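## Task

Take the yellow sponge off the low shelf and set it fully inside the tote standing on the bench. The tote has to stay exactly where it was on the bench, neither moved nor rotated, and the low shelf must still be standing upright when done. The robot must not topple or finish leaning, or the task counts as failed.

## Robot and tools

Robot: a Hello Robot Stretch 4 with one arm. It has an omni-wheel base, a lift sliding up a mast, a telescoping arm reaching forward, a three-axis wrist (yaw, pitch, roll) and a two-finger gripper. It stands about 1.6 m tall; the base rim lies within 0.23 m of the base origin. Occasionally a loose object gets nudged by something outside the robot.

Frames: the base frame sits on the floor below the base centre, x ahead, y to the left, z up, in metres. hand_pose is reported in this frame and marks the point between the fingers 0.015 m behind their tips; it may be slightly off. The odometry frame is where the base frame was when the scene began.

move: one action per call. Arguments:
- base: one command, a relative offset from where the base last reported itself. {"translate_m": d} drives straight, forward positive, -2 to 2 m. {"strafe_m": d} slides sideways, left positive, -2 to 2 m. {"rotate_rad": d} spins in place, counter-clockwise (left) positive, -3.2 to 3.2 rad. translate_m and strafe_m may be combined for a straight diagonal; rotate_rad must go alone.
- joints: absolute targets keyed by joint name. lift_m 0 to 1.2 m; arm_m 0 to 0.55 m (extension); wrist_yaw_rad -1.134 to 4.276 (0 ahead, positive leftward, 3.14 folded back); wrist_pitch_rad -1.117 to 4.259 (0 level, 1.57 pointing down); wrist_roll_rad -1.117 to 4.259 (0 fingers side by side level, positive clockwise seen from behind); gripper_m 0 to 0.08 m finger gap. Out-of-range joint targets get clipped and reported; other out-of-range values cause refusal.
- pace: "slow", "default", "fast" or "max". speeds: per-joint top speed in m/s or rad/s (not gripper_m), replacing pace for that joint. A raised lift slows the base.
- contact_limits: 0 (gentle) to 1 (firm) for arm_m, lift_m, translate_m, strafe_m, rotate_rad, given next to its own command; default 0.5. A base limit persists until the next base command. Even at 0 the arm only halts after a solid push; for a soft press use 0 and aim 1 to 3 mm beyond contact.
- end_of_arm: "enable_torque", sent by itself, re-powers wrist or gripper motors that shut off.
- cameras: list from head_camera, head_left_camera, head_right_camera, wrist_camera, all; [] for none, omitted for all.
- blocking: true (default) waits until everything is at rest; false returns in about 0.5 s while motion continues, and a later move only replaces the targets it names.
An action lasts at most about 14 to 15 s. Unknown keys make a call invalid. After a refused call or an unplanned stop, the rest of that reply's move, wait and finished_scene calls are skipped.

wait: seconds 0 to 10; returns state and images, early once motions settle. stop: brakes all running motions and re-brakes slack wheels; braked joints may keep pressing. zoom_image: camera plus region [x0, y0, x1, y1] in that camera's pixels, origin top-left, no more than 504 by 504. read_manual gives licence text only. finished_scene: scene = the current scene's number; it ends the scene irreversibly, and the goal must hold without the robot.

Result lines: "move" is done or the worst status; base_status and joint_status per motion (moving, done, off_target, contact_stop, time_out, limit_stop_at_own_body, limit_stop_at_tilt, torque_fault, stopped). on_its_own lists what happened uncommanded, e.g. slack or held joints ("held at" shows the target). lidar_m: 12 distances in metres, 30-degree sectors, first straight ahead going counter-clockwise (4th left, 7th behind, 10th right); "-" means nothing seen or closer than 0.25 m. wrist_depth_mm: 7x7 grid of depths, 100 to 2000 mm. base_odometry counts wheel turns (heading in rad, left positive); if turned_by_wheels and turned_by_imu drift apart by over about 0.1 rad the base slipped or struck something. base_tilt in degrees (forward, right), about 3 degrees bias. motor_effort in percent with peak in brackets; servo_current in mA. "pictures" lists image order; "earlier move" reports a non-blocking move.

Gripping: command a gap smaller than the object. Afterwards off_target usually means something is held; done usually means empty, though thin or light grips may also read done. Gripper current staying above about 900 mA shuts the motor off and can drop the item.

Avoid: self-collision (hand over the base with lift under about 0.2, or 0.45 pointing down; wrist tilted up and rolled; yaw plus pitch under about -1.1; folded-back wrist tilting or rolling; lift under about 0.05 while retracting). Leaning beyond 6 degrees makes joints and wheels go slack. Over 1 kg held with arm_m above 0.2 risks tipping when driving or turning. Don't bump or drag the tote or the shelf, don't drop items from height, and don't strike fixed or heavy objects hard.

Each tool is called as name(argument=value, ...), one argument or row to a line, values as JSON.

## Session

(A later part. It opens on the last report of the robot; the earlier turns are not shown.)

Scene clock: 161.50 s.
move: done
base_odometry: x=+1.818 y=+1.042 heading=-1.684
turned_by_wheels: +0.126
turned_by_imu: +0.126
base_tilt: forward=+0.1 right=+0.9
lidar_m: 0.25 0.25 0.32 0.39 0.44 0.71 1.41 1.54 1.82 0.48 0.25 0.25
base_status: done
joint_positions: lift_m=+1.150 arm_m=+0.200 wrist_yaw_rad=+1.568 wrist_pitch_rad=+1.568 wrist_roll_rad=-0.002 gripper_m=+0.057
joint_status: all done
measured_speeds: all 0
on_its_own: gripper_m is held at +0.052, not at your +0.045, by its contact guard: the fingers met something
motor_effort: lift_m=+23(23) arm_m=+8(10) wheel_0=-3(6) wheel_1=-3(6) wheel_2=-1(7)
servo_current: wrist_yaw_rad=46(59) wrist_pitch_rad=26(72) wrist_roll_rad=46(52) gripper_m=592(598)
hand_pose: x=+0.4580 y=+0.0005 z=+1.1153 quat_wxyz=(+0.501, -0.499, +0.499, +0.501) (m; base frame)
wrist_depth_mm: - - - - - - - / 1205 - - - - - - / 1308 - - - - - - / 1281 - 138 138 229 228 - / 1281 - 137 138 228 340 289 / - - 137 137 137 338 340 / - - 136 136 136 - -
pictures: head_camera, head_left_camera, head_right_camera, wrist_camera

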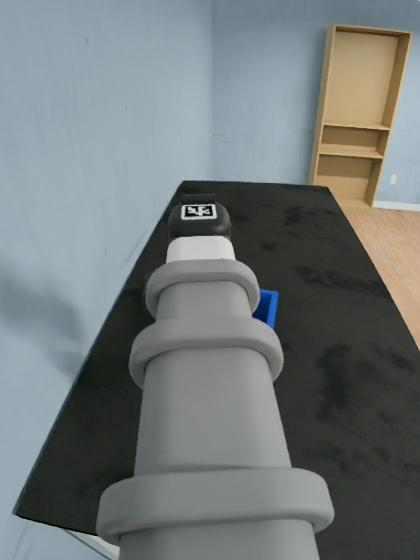

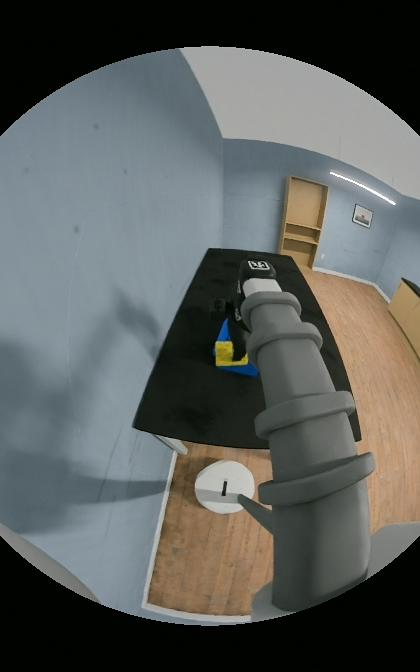

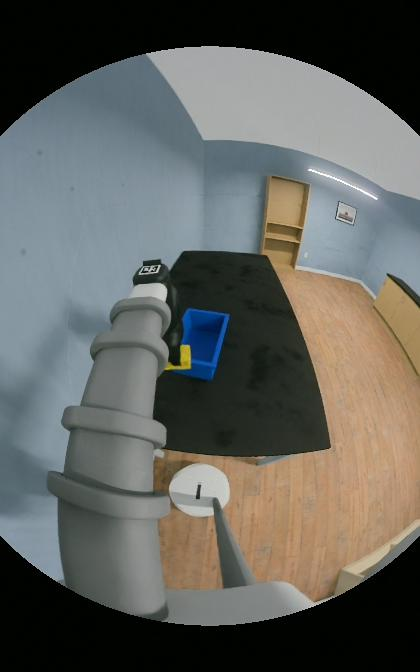

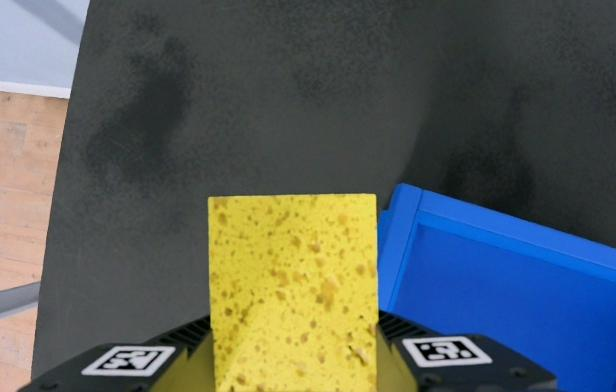

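move(
  base={"rotate_rad": -0.09},
  joints={"arm_m": 0.37, "lift_m": 1.18},
)

zoom_image(
  camera="head_right_camera",
  region=[80, 250, 330, 500],
)

Scene clock: 173.90 s.
move: done
base_odometry: x=+1.818 y=+1.042 heading=-1.773
turned_by_wheels: -0.089
turned_by_imu: -0.090
base_tilt: forward=+0.2 right=+1.1
lidar_m: 0.25 0.25 0.28 0.37 0.42 0.64 1.40 1.50 1.65 3.32 0.25 0.25
base_status: done
joint_positions: lift_m=+1.180 arm_m=+0.370 wrist_yaw_rad=+1.568 wrist_pitch_rad=+1.568 wrist_roll_rad=-0.002 gripper_m=+0.057
joint_status: all done
measured_speeds: all 0
on_its_own: gripper_m is held at +0.052, not at your +0.045, by its contact guard: the fingers met something
motor_effort: lift_m=+23(25) arm_m=+8(11) wheel_0=+3(6) wheel_1=+2(5) wheel_2=+3(7)
servo_current: wrist_yaw_rad=52(59) wrist_pitch_rad=46(78) wrist_roll_rad=52(52) gripper_m=592(598)
hand_pose: x=+0.6280 y=+0.0005 z=+1.1453 quat_wxyz=(+0.501, -0.499, +0.499, +0.501) (m; base frame)
wrist_depth_mm: - - - - - - - / - - - - - - - / - 262 260 - - - - / - 267 359 138 258 257 - / - 278 138 138 370 - - / - 290 137 137 137 - - / - - 136 136 135 - -
pictures: head_camera, head_left_camera, head_right_camera, wrist_camera

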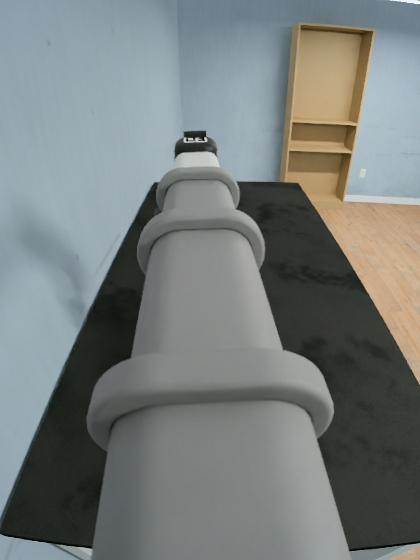

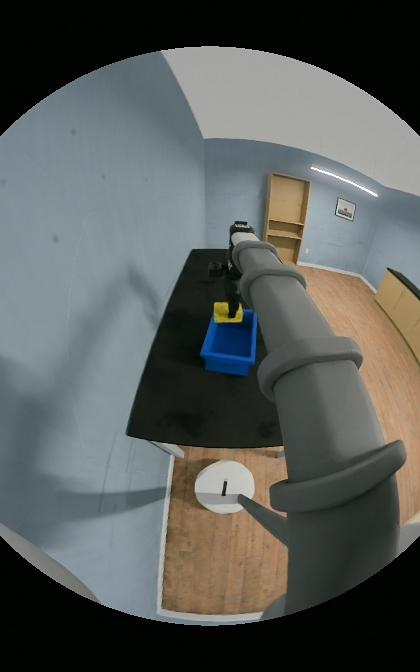

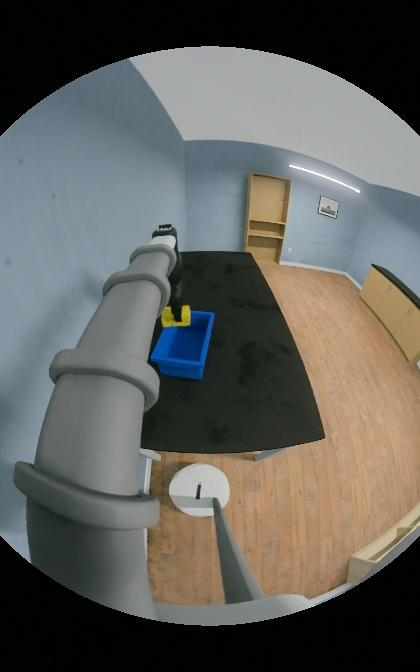

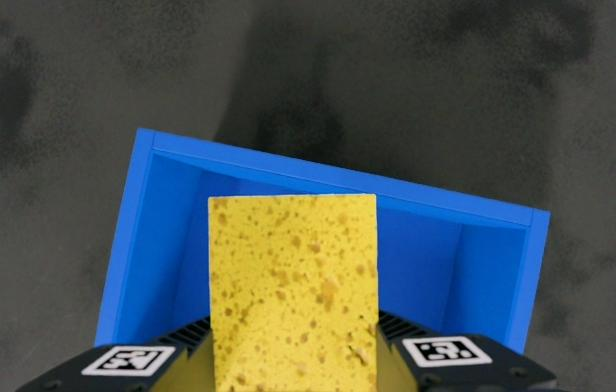

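Scaled by 2.016 from the camera's 420x672 image, which has a finer 600x960 frame.

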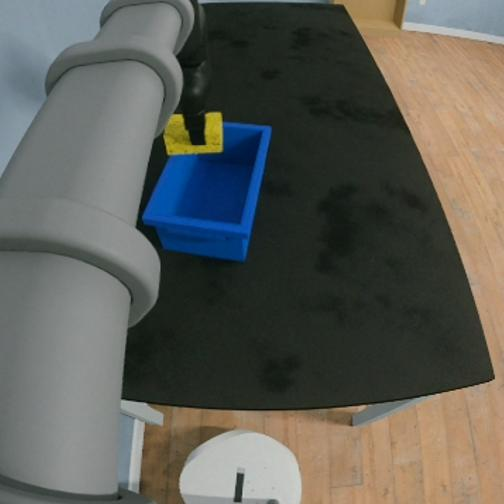

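move(
  base={"rotate_rad": -0.02},
  joints={"arm_m": 0.385, "wrist_roll_rad": 0.2},
  cameras=["wrist_camera","head_right_camera","head_left_camera"],
)

zoom_image(
  camera="head_left_camera",
  region=[150, 250, 320, 420],
)

zoom_image(
  camera="head_right_camera",
  region=[100, 250, 270, 420],
)

Scene clock: 185.00 s.
move: done
base_odometry: x=+1.818 y=+1.042 heading=-1.792
turned_by_wheels: -0.019
turned_by_imu: -0.020
base_tilt: forward=+0.1 right=+1.1
lidar_m: 0.25 0.25 0.27 0.38 0.41 0.60 1.41 1.50 1.62 3.34 0.25 0.25
base_status: done
joint_positions: lift_m=+1.180 arm_m=+0.385 wrist_yaw_rad=+1.568 wrist_pitch_rad=+1.568 wrist_roll_rad=+0.197 gripper_m=+0.057
joint_status: all done
measured_speeds: all 0
on_its_own: gripper_m is held at +0.052, not at your +0.045, by its contact guard: the fingers met something
motor_effort: lift_m=+23(23) arm_m=+8(10) wheel_0=+3(7) wheel_1=+3(7) wheel_2=+1(8)
servo_current: wrist_yaw_rad=52(59) wrist_pitch_rad=65(72) wrist_roll_rad=46(85) gripper_m=592(592)
hand_pose: x=+0.6430 y=+0.0005 z=+1.1453 quat_wxyz=(+0.548, -0.447, +0.547, +0.449) (m; base frame)
wrist_depth_mm: - - - - - - - / - - - - - - - / - - 259 260 257 257 - / - 300 377 138 375 - - / - 300 138 138 373 - - / - 293 137 137 137 - - / - 124 136 136 135 - -
pictures: head_left_camera, head_right_camera, wrist_camera

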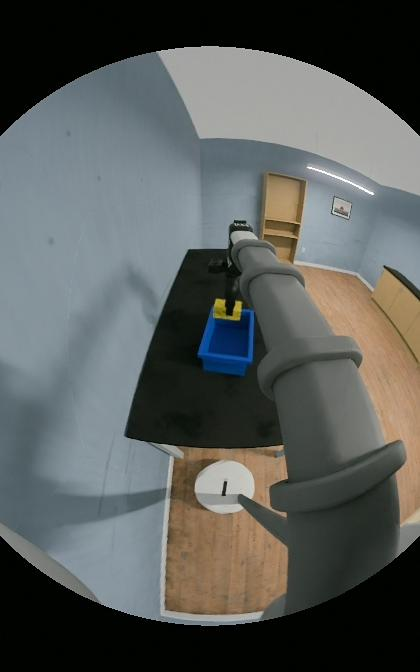

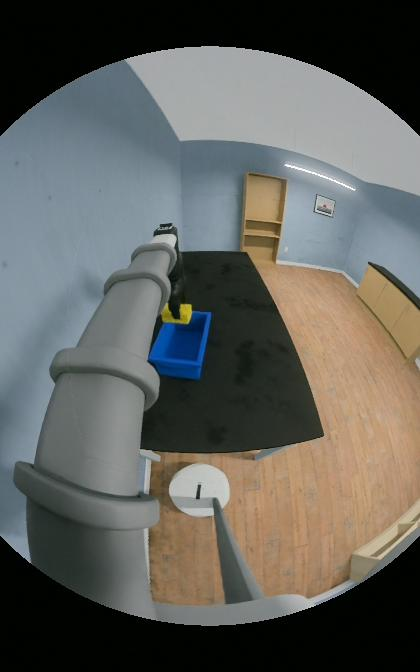

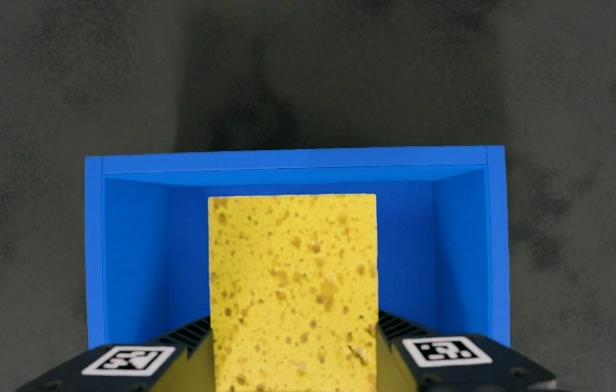

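Scaled by 2.965 from the camera's 420x672 image, which has a finer 600x960 frame.

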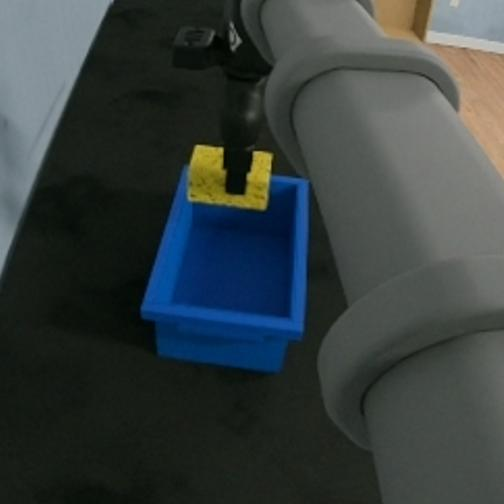

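Scaled by 2.965 from the camera's 420x672 image, which has a finer 600x960 frame.

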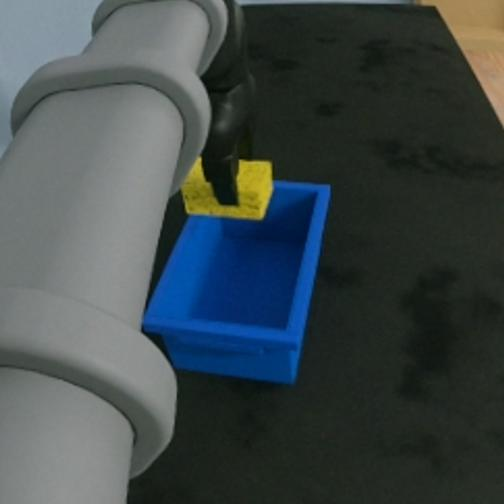

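move(
  base={"rotate_rad": -0.02},
  cameras=[],
)

move(
  joints={"lift_m": 1.08},
  pace="slow",
  contact_limits={"lift_m": 0.2},
  cameras=["wrist_camera","head_right_camera","head_left_camera"],
)

zoom_image(
  camera="head_left_camera",
  region=[150, 250, 320, 420],
)

zoom_image(
  camera="head_right_camera",
  region=[100, 250, 270, 420],
)

Scene clock: 194.40 s.
move: done
base_odometry: x=+1.818 y=+1.043 heading=-1.812
turned_by_wheels: -0.020
turned_by_imu: -0.020
base_tilt: forward=-0.1 right=+1.0
lidar_m: 0.25 0.25 0.28 0.38 0.41 0.61 1.42 1.48 1.65 3.34 0.25 0.25
base_status: done
joint_positions: lift_m=+1.180 arm_m=+0.385 wrist_yaw_rad=+1.568 wrist_pitch_rad=+1.568 wrist_roll_rad=+0.198 gripper_m=+0.057
joint_status: not commanded
measured_speeds: all 0
on_its_own: gripper_m is held at +0.052, not at your +0.045, by its contact guard: the fingers met something
motor_effort: lift_m=+23(23) arm_m=+8(8) wheel_0=+2(6) wheel_1=+2(5) wheel_2=+0(6)
servo_current: wrist_yaw_rad=46(59) wrist_pitch_rad=59(59) wrist_roll_rad=46(52) gripper_m=592(598)
hand_pose: x=+0.6430 y=+0.0005 z=+1.1453 quat_wxyz=(+0.548, -0.447, +0.547, +0.448) (m; base frame)
wrist_depth_mm: - - - - - - - / - - - - - - - / - 262 260 - 259 - - / - 307 377 138 373 - - / - 306 138 138 138 - - / - 300 137 137 137 - - / - 124 136 136 135 - -
pictures: none
No camera images: "cameras" was empty.

Scene clock: 196.10 s.
move: done
base_odometry: x=+1.818 y=+1.043 heading=-1.812
turned_by_wheels: +0.000
turned_by_imu: +0.000
base_tilt: forward=+0.0 right=+0.9
lidar_m: 0.25 0.25 0.28 0.38 0.41 0.59 1.41 1.47 1.64 3.34 0.25 0.25
base_status: not commanded
joint_positions: lift_m=+1.080 arm_m=+0.385 wrist_yaw_rad=+1.568 wrist_pitch_rad=+1.568 wrist_roll_rad=+0.198 gripper_m=+0.057
joint_status: all done
measured_speeds: all 0
on_its_own: gripper_m is held at +0.052, not at your +0.045, by its contact guard: the fingers met something
motor_effort: lift_m=+16(22) arm_m=+8(8) wheel_0=+2(2) wheel_1=+2(2) wheel_2=+1(1)
servo_current: wrist_yaw_rad=46(59) wrist_pitch_rad=78(78) wrist_roll_rad=46(59) gripper_m=598(598)
contact_limits: lift_m 0.2
hand_pose: x=+0.6430 y=+0.0005 z=+1.0459 quat_wxyz=(+0.548, -0.447, +0.547, +0.448) (m; base frame)
wrist_depth_mm: - - - - - - - / - 161 161 160 159 160 - / 193 - 277 - - 215 - / 213 278 277 139 274 233 180 / 211 276 138 138 273 272 - / 207 274 137 136 137 270 193 / 194 - 136 136 136 - -
pictures: head_left_camera, head_right_camera, wrist_camera

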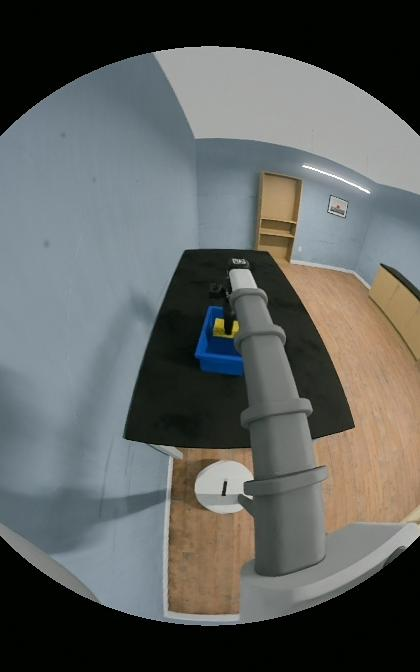

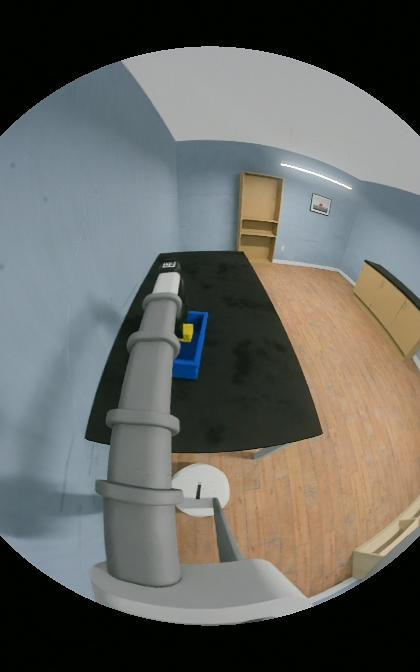

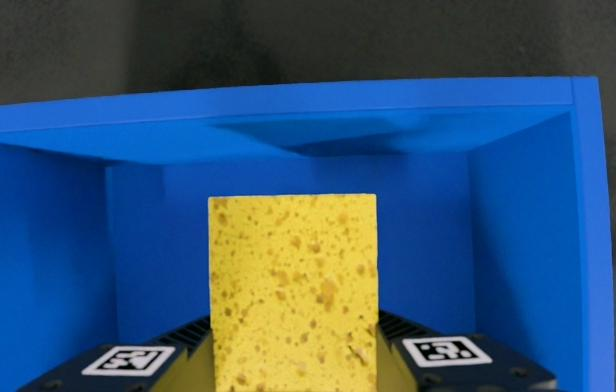

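Scaled by 2.965 from the camera's 420x672 image, which has a finer 600x960 frame.

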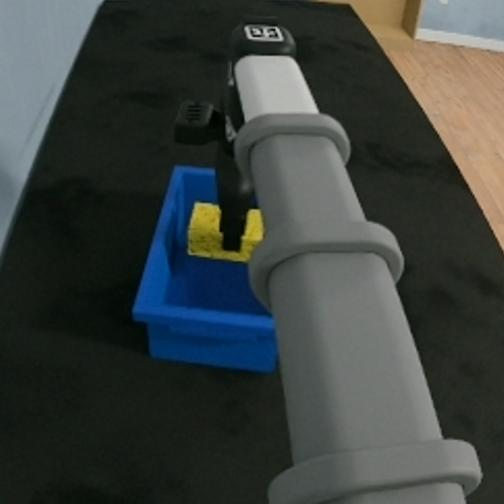

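Scaled by 2.965 from the camera's 420x672 image, which has a finer 600x960 frame.

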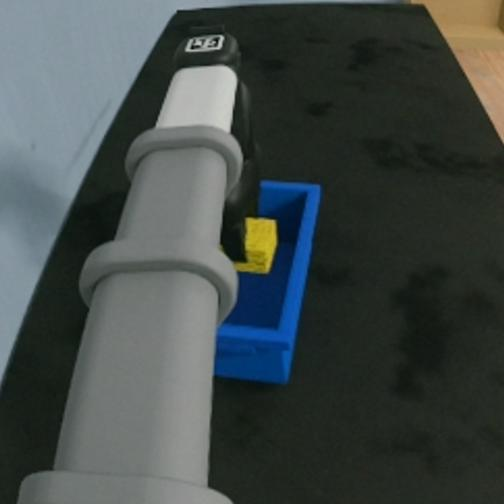

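move(
  joints={"lift_m": 1.0},
  pace="slow",
  contact_limits={"lift_m": 0.1},
  cameras=["wrist_camera","head_right_camera","head_left_camera"],
)

zoom_image(
  camera="head_left_camera",
  region=[150, 250, 320, 420],
)

zoom_image(
  camera="head_right_camera",
  region=[100, 250, 270, 420],
)

Scene clock: 202.53 s.
move: done
base_odometry: x=+1.818 y=+1.043 heading=-1.812
turned_by_wheels: +0.000
turned_by_imu: -0.001
base_tilt: forward=+0.0 right=+1.1
lidar_m: 0.25 0.25 0.27 0.39 0.41 0.59 1.40 1.46 1.64 3.33 0.26 0.25
base_status: not commanded
joint_positions: lift_m=+1.000 arm_m=+0.385 wrist_yaw_rad=+1.568 wrist_pitch_rad=+1.568 wrist_roll_rad=+0.198 gripper_m=+0.057
joint_status: all done
measured_speeds: all 0
on_its_own: gripper_m is held at +0.052, not at your +0.045, by its contact guard: the fingers met something
motor_effort: lift_m=+16(16) arm_m=+8(8) wheel_0=+2(2) wheel_1=+2(2) wheel_2=+0(1)
servo_current: wrist_yaw_rad=59(59) wrist_pitch_rad=52(78) wrist_roll_rad=46(52) gripper_m=592(598)
contact_limits: lift_m 0.1
hand_pose: x=+0.6430 y=+0.0005 z=+0.9658 quat_wxyz=(+0.548, -0.447, +0.547, +0.448) (m; base frame)
wrist_depth_mm: - - - - - - - / - - - - - - - / 198 198 198 196 196 195 - / 198 197 196 139 195 194 180 / 196 196 138 137 193 193 - / 195 195 137 137 143 191 - / 195 125 136 136 136 - -
pictures: head_left_camera, head_right_camera, wrist_camera

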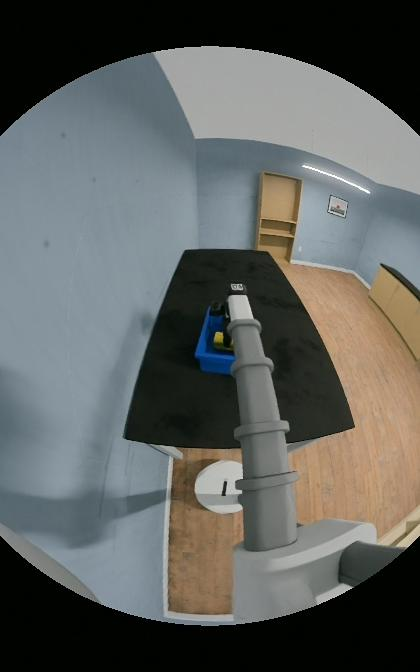

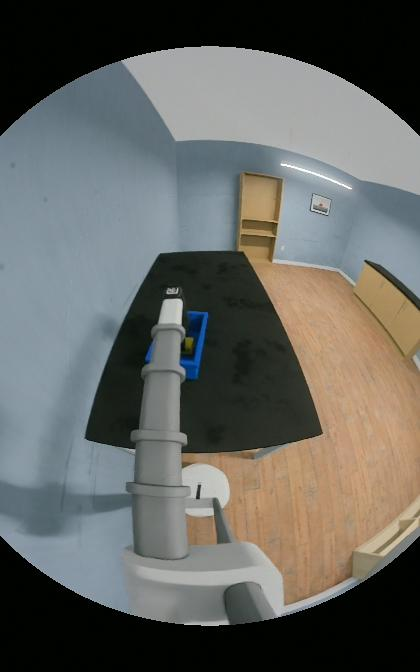

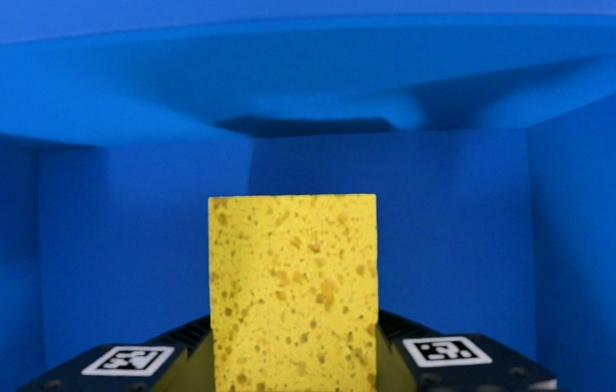

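Scaled by 2.965 from the camera's 420x672 image, which has a finer 600x960 frame.

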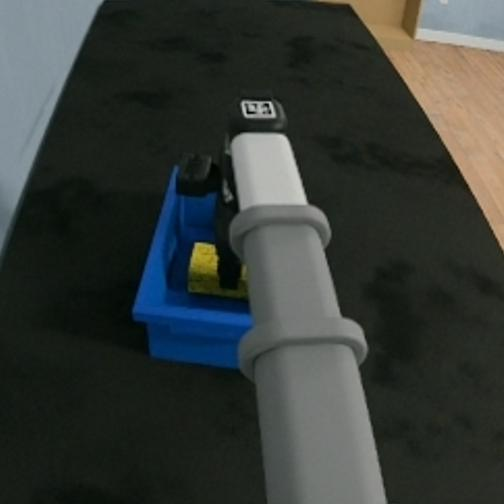

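Scaled by 2.965 from the camera's 420x672 image, which has a finer 600x960 frame.

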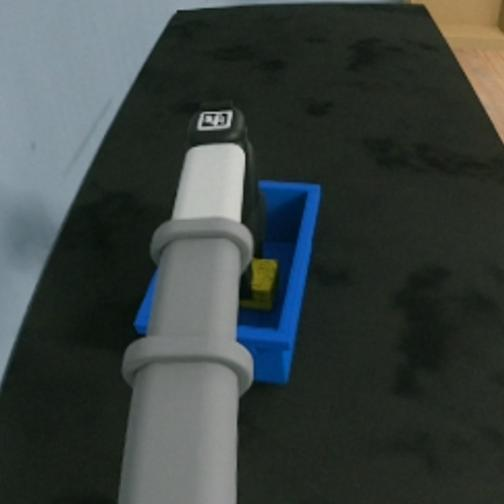

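move(
  joints={"lift_m": 0.99},
  pace="slow",
  contact_limits={"lift_m": 0.0},
  cameras=["wrist_camera"],
)

move(
  joints={"gripper_m": 0.068},
  pace="slow",
  cameras=["wrist_camera"],
)

move(
  joints={"lift_m": 1.18},
  cameras=["wrist_camera","head_left_camera","head_right_camera"],
)

Scene clock: 208.33 s.
move: done
base_odometry: x=+1.818 y=+1.043 heading=-1.812
turned_by_wheels: +0.000
turned_by_imu: -0.001
base_tilt: forward=+0.0 right=+0.8
lidar_m: 0.25 0.25 0.26 0.38 0.41 0.61 1.39 1.48 1.65 3.31 0.26 0.25
base_status: not commanded
joint_positions: lift_m=+0.990 arm_m=+0.385 wrist_yaw_rad=+1.568 wrist_pitch_rad=+1.568 wrist_roll_rad=+0.198 gripper_m=+0.057
joint_status: all done
measured_speeds: all 0
on_its_own: gripper_m is held at +0.052, not at your +0.045, by its contact guard: the fingers met something
motor_effort: lift_m=+16(17) arm_m=+8(8) wheel_0=+2(2) wheel_1=+2(2) wheel_2=+0(1)
servo_current: wrist_yaw_rad=52(52) wrist_pitch_rad=46(72) wrist_roll_rad=52(52) gripper_m=592(592)
contact_limits: lift_m 0
hand_pose: x=+0.6430 y=+0.0005 z=+0.9559 quat_wxyz=(+0.548, -0.447, +0.547, +0.448) (m; base frame)
wrist_depth_mm: - - - - - - - / - - - - - - - / 189 188 187 186 186 185 - / 187 187 186 139 185 185 183 / 187 186 138 138 183 183 182 / 186 185 137 137 138 182 - / 185 125 136 136 136 - -
pictures: wrist_camera

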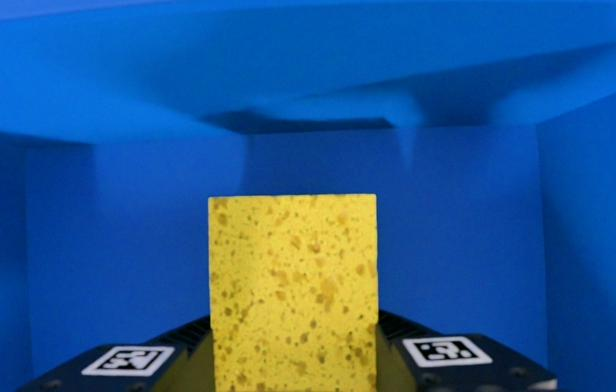

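Scene clock: 209.27 s.
move: done
base_odometry: x=+1.818 y=+1.043 heading=-1.812
turned_by_wheels: +0.000
turned_by_imu: +0.000
base_tilt: forward=+0.1 right=+0.8
lidar_m: 0.25 0.25 0.26 0.37 0.41 0.59 1.41 1.45 1.65 3.34 0.27 0.25
base_status: not commanded
joint_positions: lift_m=+0.990 arm_m=+0.385 wrist_yaw_rad=+1.568 wrist_pitch_rad=+1.568 wrist_roll_rad=+0.198 gripper_m=+0.068
joint_status: all done
measured_speeds: all 0
motor_effort: lift_m=+16(16) arm_m=+8(8) wheel_0=+2(2) wheel_1=+2(2) wheel_2=+0(1)
servo_current: wrist_yaw_rad=46(59) wrist_pitch_rad=52(59) wrist_roll_rad=46(52) gripper_m=33(592)
contact_limits: lift_m 0
hand_pose: x=+0.6430 y=+0.0005 z=+0.9559 quat_wxyz=(+0.548, -0.447, +0.547, +0.448) (m; base frame)
wrist_depth_mm: - - - - - - - / - - - - - - - / 189 187 187 186 186 185 - / 187 187 186 186 185 184 183 / 187 186 140 140 183 183 182 / 186 185 140 139 142 182 - / 184 103 138 138 138 - -
pictures: wrist_camera

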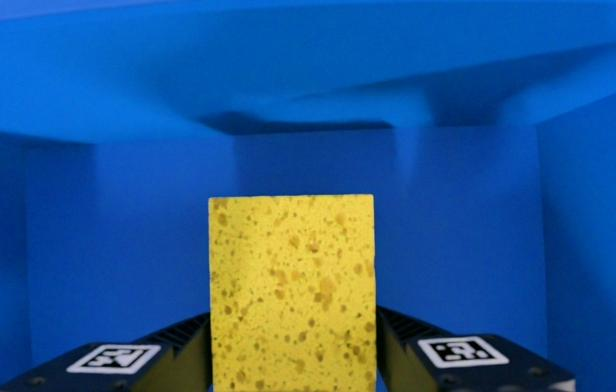

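Scene clock: 211.13 s.
move: done
base_odometry: x=+1.818 y=+1.043 heading=-1.812
turned_by_wheels: +0.000
turned_by_imu: +0.000
base_tilt: forward=+0.0 right=+0.9
lidar_m: 0.25 0.25 0.28 0.38 0.42 0.60 1.40 1.49 1.64 3.32 0.27 0.25
base_status: not commanded
joint_positions: lift_m=+1.180 arm_m=+0.385 wrist_yaw_rad=+1.568 wrist_pitch_rad=+1.568 wrist_roll_rad=+0.198 gripper_m=+0.068
joint_status: all done
measured_speeds: all 0
motor_effort: lift_m=+23(26) arm_m=+8(8) wheel_0=+2(2) wheel_1=+2(2) wheel_2=+0(1)
servo_current: wrist_yaw_rad=59(59) wrist_pitch_rad=39(78) wrist_roll_rad=46(52) gripper_m=39(46)
hand_pose: x=+0.6430 y=+0.0005 z=+1.1453 quat_wxyz=(+0.548, -0.447, +0.547, +0.448) (m; base frame)
wrist_depth_mm: - - - - - - - / - - - - - - - / - 263 262 - 259 - - / - 309 377 377 375 - - / - 306 375 329 373 - - / - 297 375 370 370 - - / - 104 142 314 142 - -
pictures: head_left_camera, head_right_camera, wrist_camera

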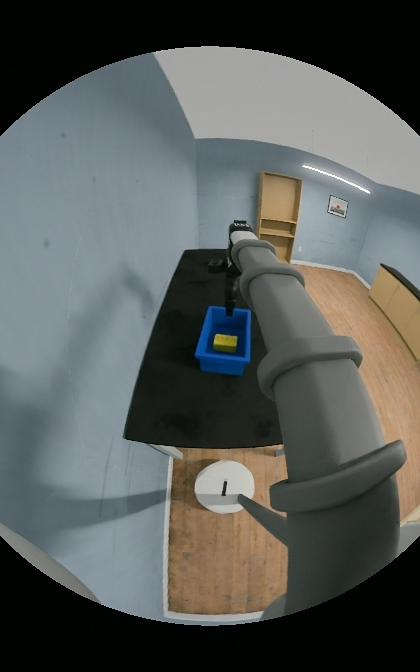

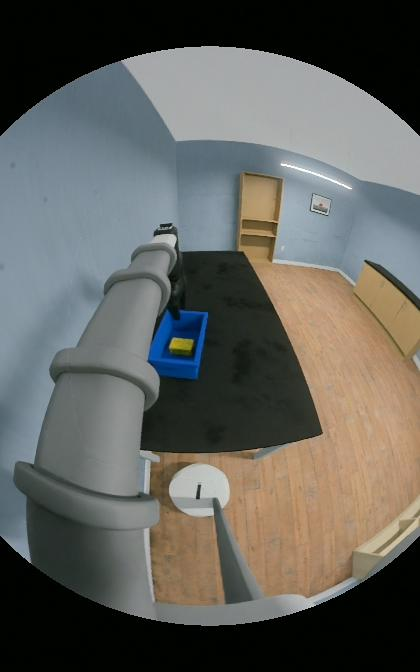

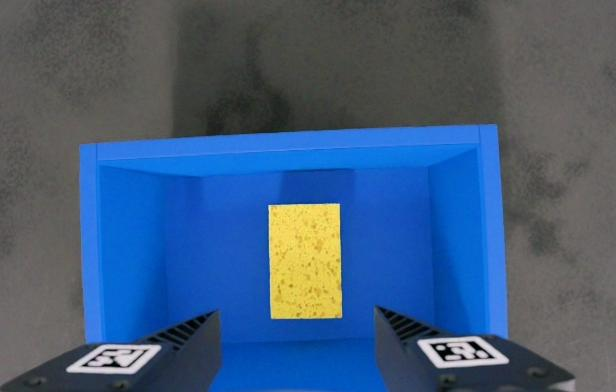

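move(
  joints={"arm_m": 0.05},
  cameras=[],
)

move(
  base={"translate_m": -0.3},
  cameras=["head_camera","head_right_camera"],
)

zoom_image(
  camera="head_right_camera",
  region=[100, 200, 400, 660],
)

Scene clock: 218.03 s.
move: done
base_odometry: x=+1.818 y=+1.043 heading=-1.812
turned_by_wheels: +0.000
turned_by_imu: -0.001
base_tilt: forward=+0.0 right=+1.0
lidar_m: 0.25 0.25 0.27 0.38 0.43 0.61 1.40 1.48 1.65 3.34 0.26 0.25
base_status: not commanded
joint_positions: lift_m=+1.180 arm_m=+0.050 wrist_yaw_rad=+1.568 wrist_pitch_rad=+1.568 wrist_roll_rad=+0.198 gripper_m=+0.068
joint_status: all done
measured_speeds: all 0
motor_effort: lift_m=+23(23) arm_m=-8(11) wheel_0=+2(2) wheel_1=+2(2) wheel_2=+0(1)
servo_current: wrist_yaw_rad=46(59) wrist_pitch_rad=59(65) wrist_roll_rad=52(59) gripper_m=33(46)
hand_pose: x=+0.3087 y=+0.0005 z=+1.1453 quat_wxyz=(+0.548, -0.447, +0.547, +0.448) (m; base frame)
wrist_depth_mm: - - - - - - - / - - - - - 315 260 / - 1308 - - - 345 260 / 1336 1336 - - - 351 262 / 1281 1336 1098 - - 329 257 / 1308 1308 946 - - - 254 / 1308 104 124 - 119 - -
pictures: none
No camera images: "cameras" was empty.

Scene clock: 220.50 s.
move: done
base_odometry: x=+1.890 y=+1.334 heading=-1.812
turned_by_wheels: +0.000
turned_by_imu: -0.001
base_tilt: forward=-0.1 right=+0.9
lidar_m: 0.46 0.50 0.41 0.39 0.43 0.60 1.10 1.18 1.48 3.79 0.66 0.48
base_status: done
joint_positions: lift_m=+1.180 arm_m=+0.050 wrist_yaw_rad=+1.568 wrist_pitch_rad=+1.568 wrist_roll_rad=+0.198 gripper_m=+0.068
joint_status: not commanded
measured_speeds: all 0
motor_effort: lift_m=+23(23) arm_m=-8(8) wheel_0=-1(7) wheel_1=-1(11) wheel_2=-1(13)
servo_current: wrist_yaw_rad=52(59) wrist_pitch_rad=46(65) wrist_roll_rad=46(52) gripper_m=39(52)
hand_pose: x=+0.3086 y=+0.0005 z=+1.1453 quat_wxyz=(+0.548, -0.447, +0.547, +0.448) (m; base frame)
wrist_depth_mm: - - - - 676 - - / - - - - 1308 - - / - 1308 1308 1281 1308 1308 - / 1308 1336 1098 1336 1308 1308 - / 1281 1308 1118 1255 1308 1308 - / 1308 1281 1060 1281 1281 1308 - / 1281 104 125 1281 142 - -
pictures: head_camera, head_right_camera

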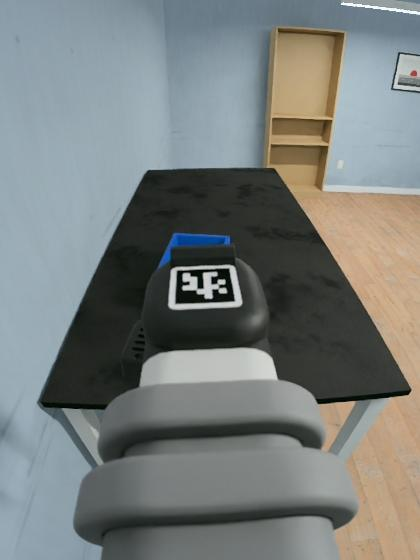

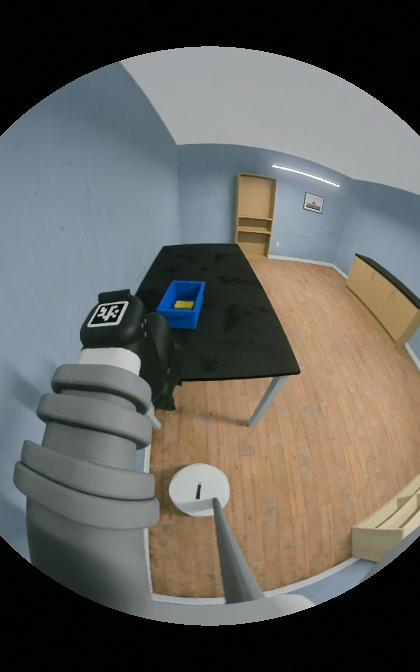

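Scaled by 1.096 from the camera's 420x672 image, which has a finer 600x960 frame.

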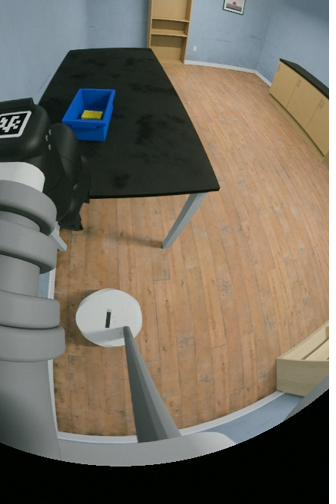

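finished_scene(
  scene=1,
)

The scene is finished: the task was done.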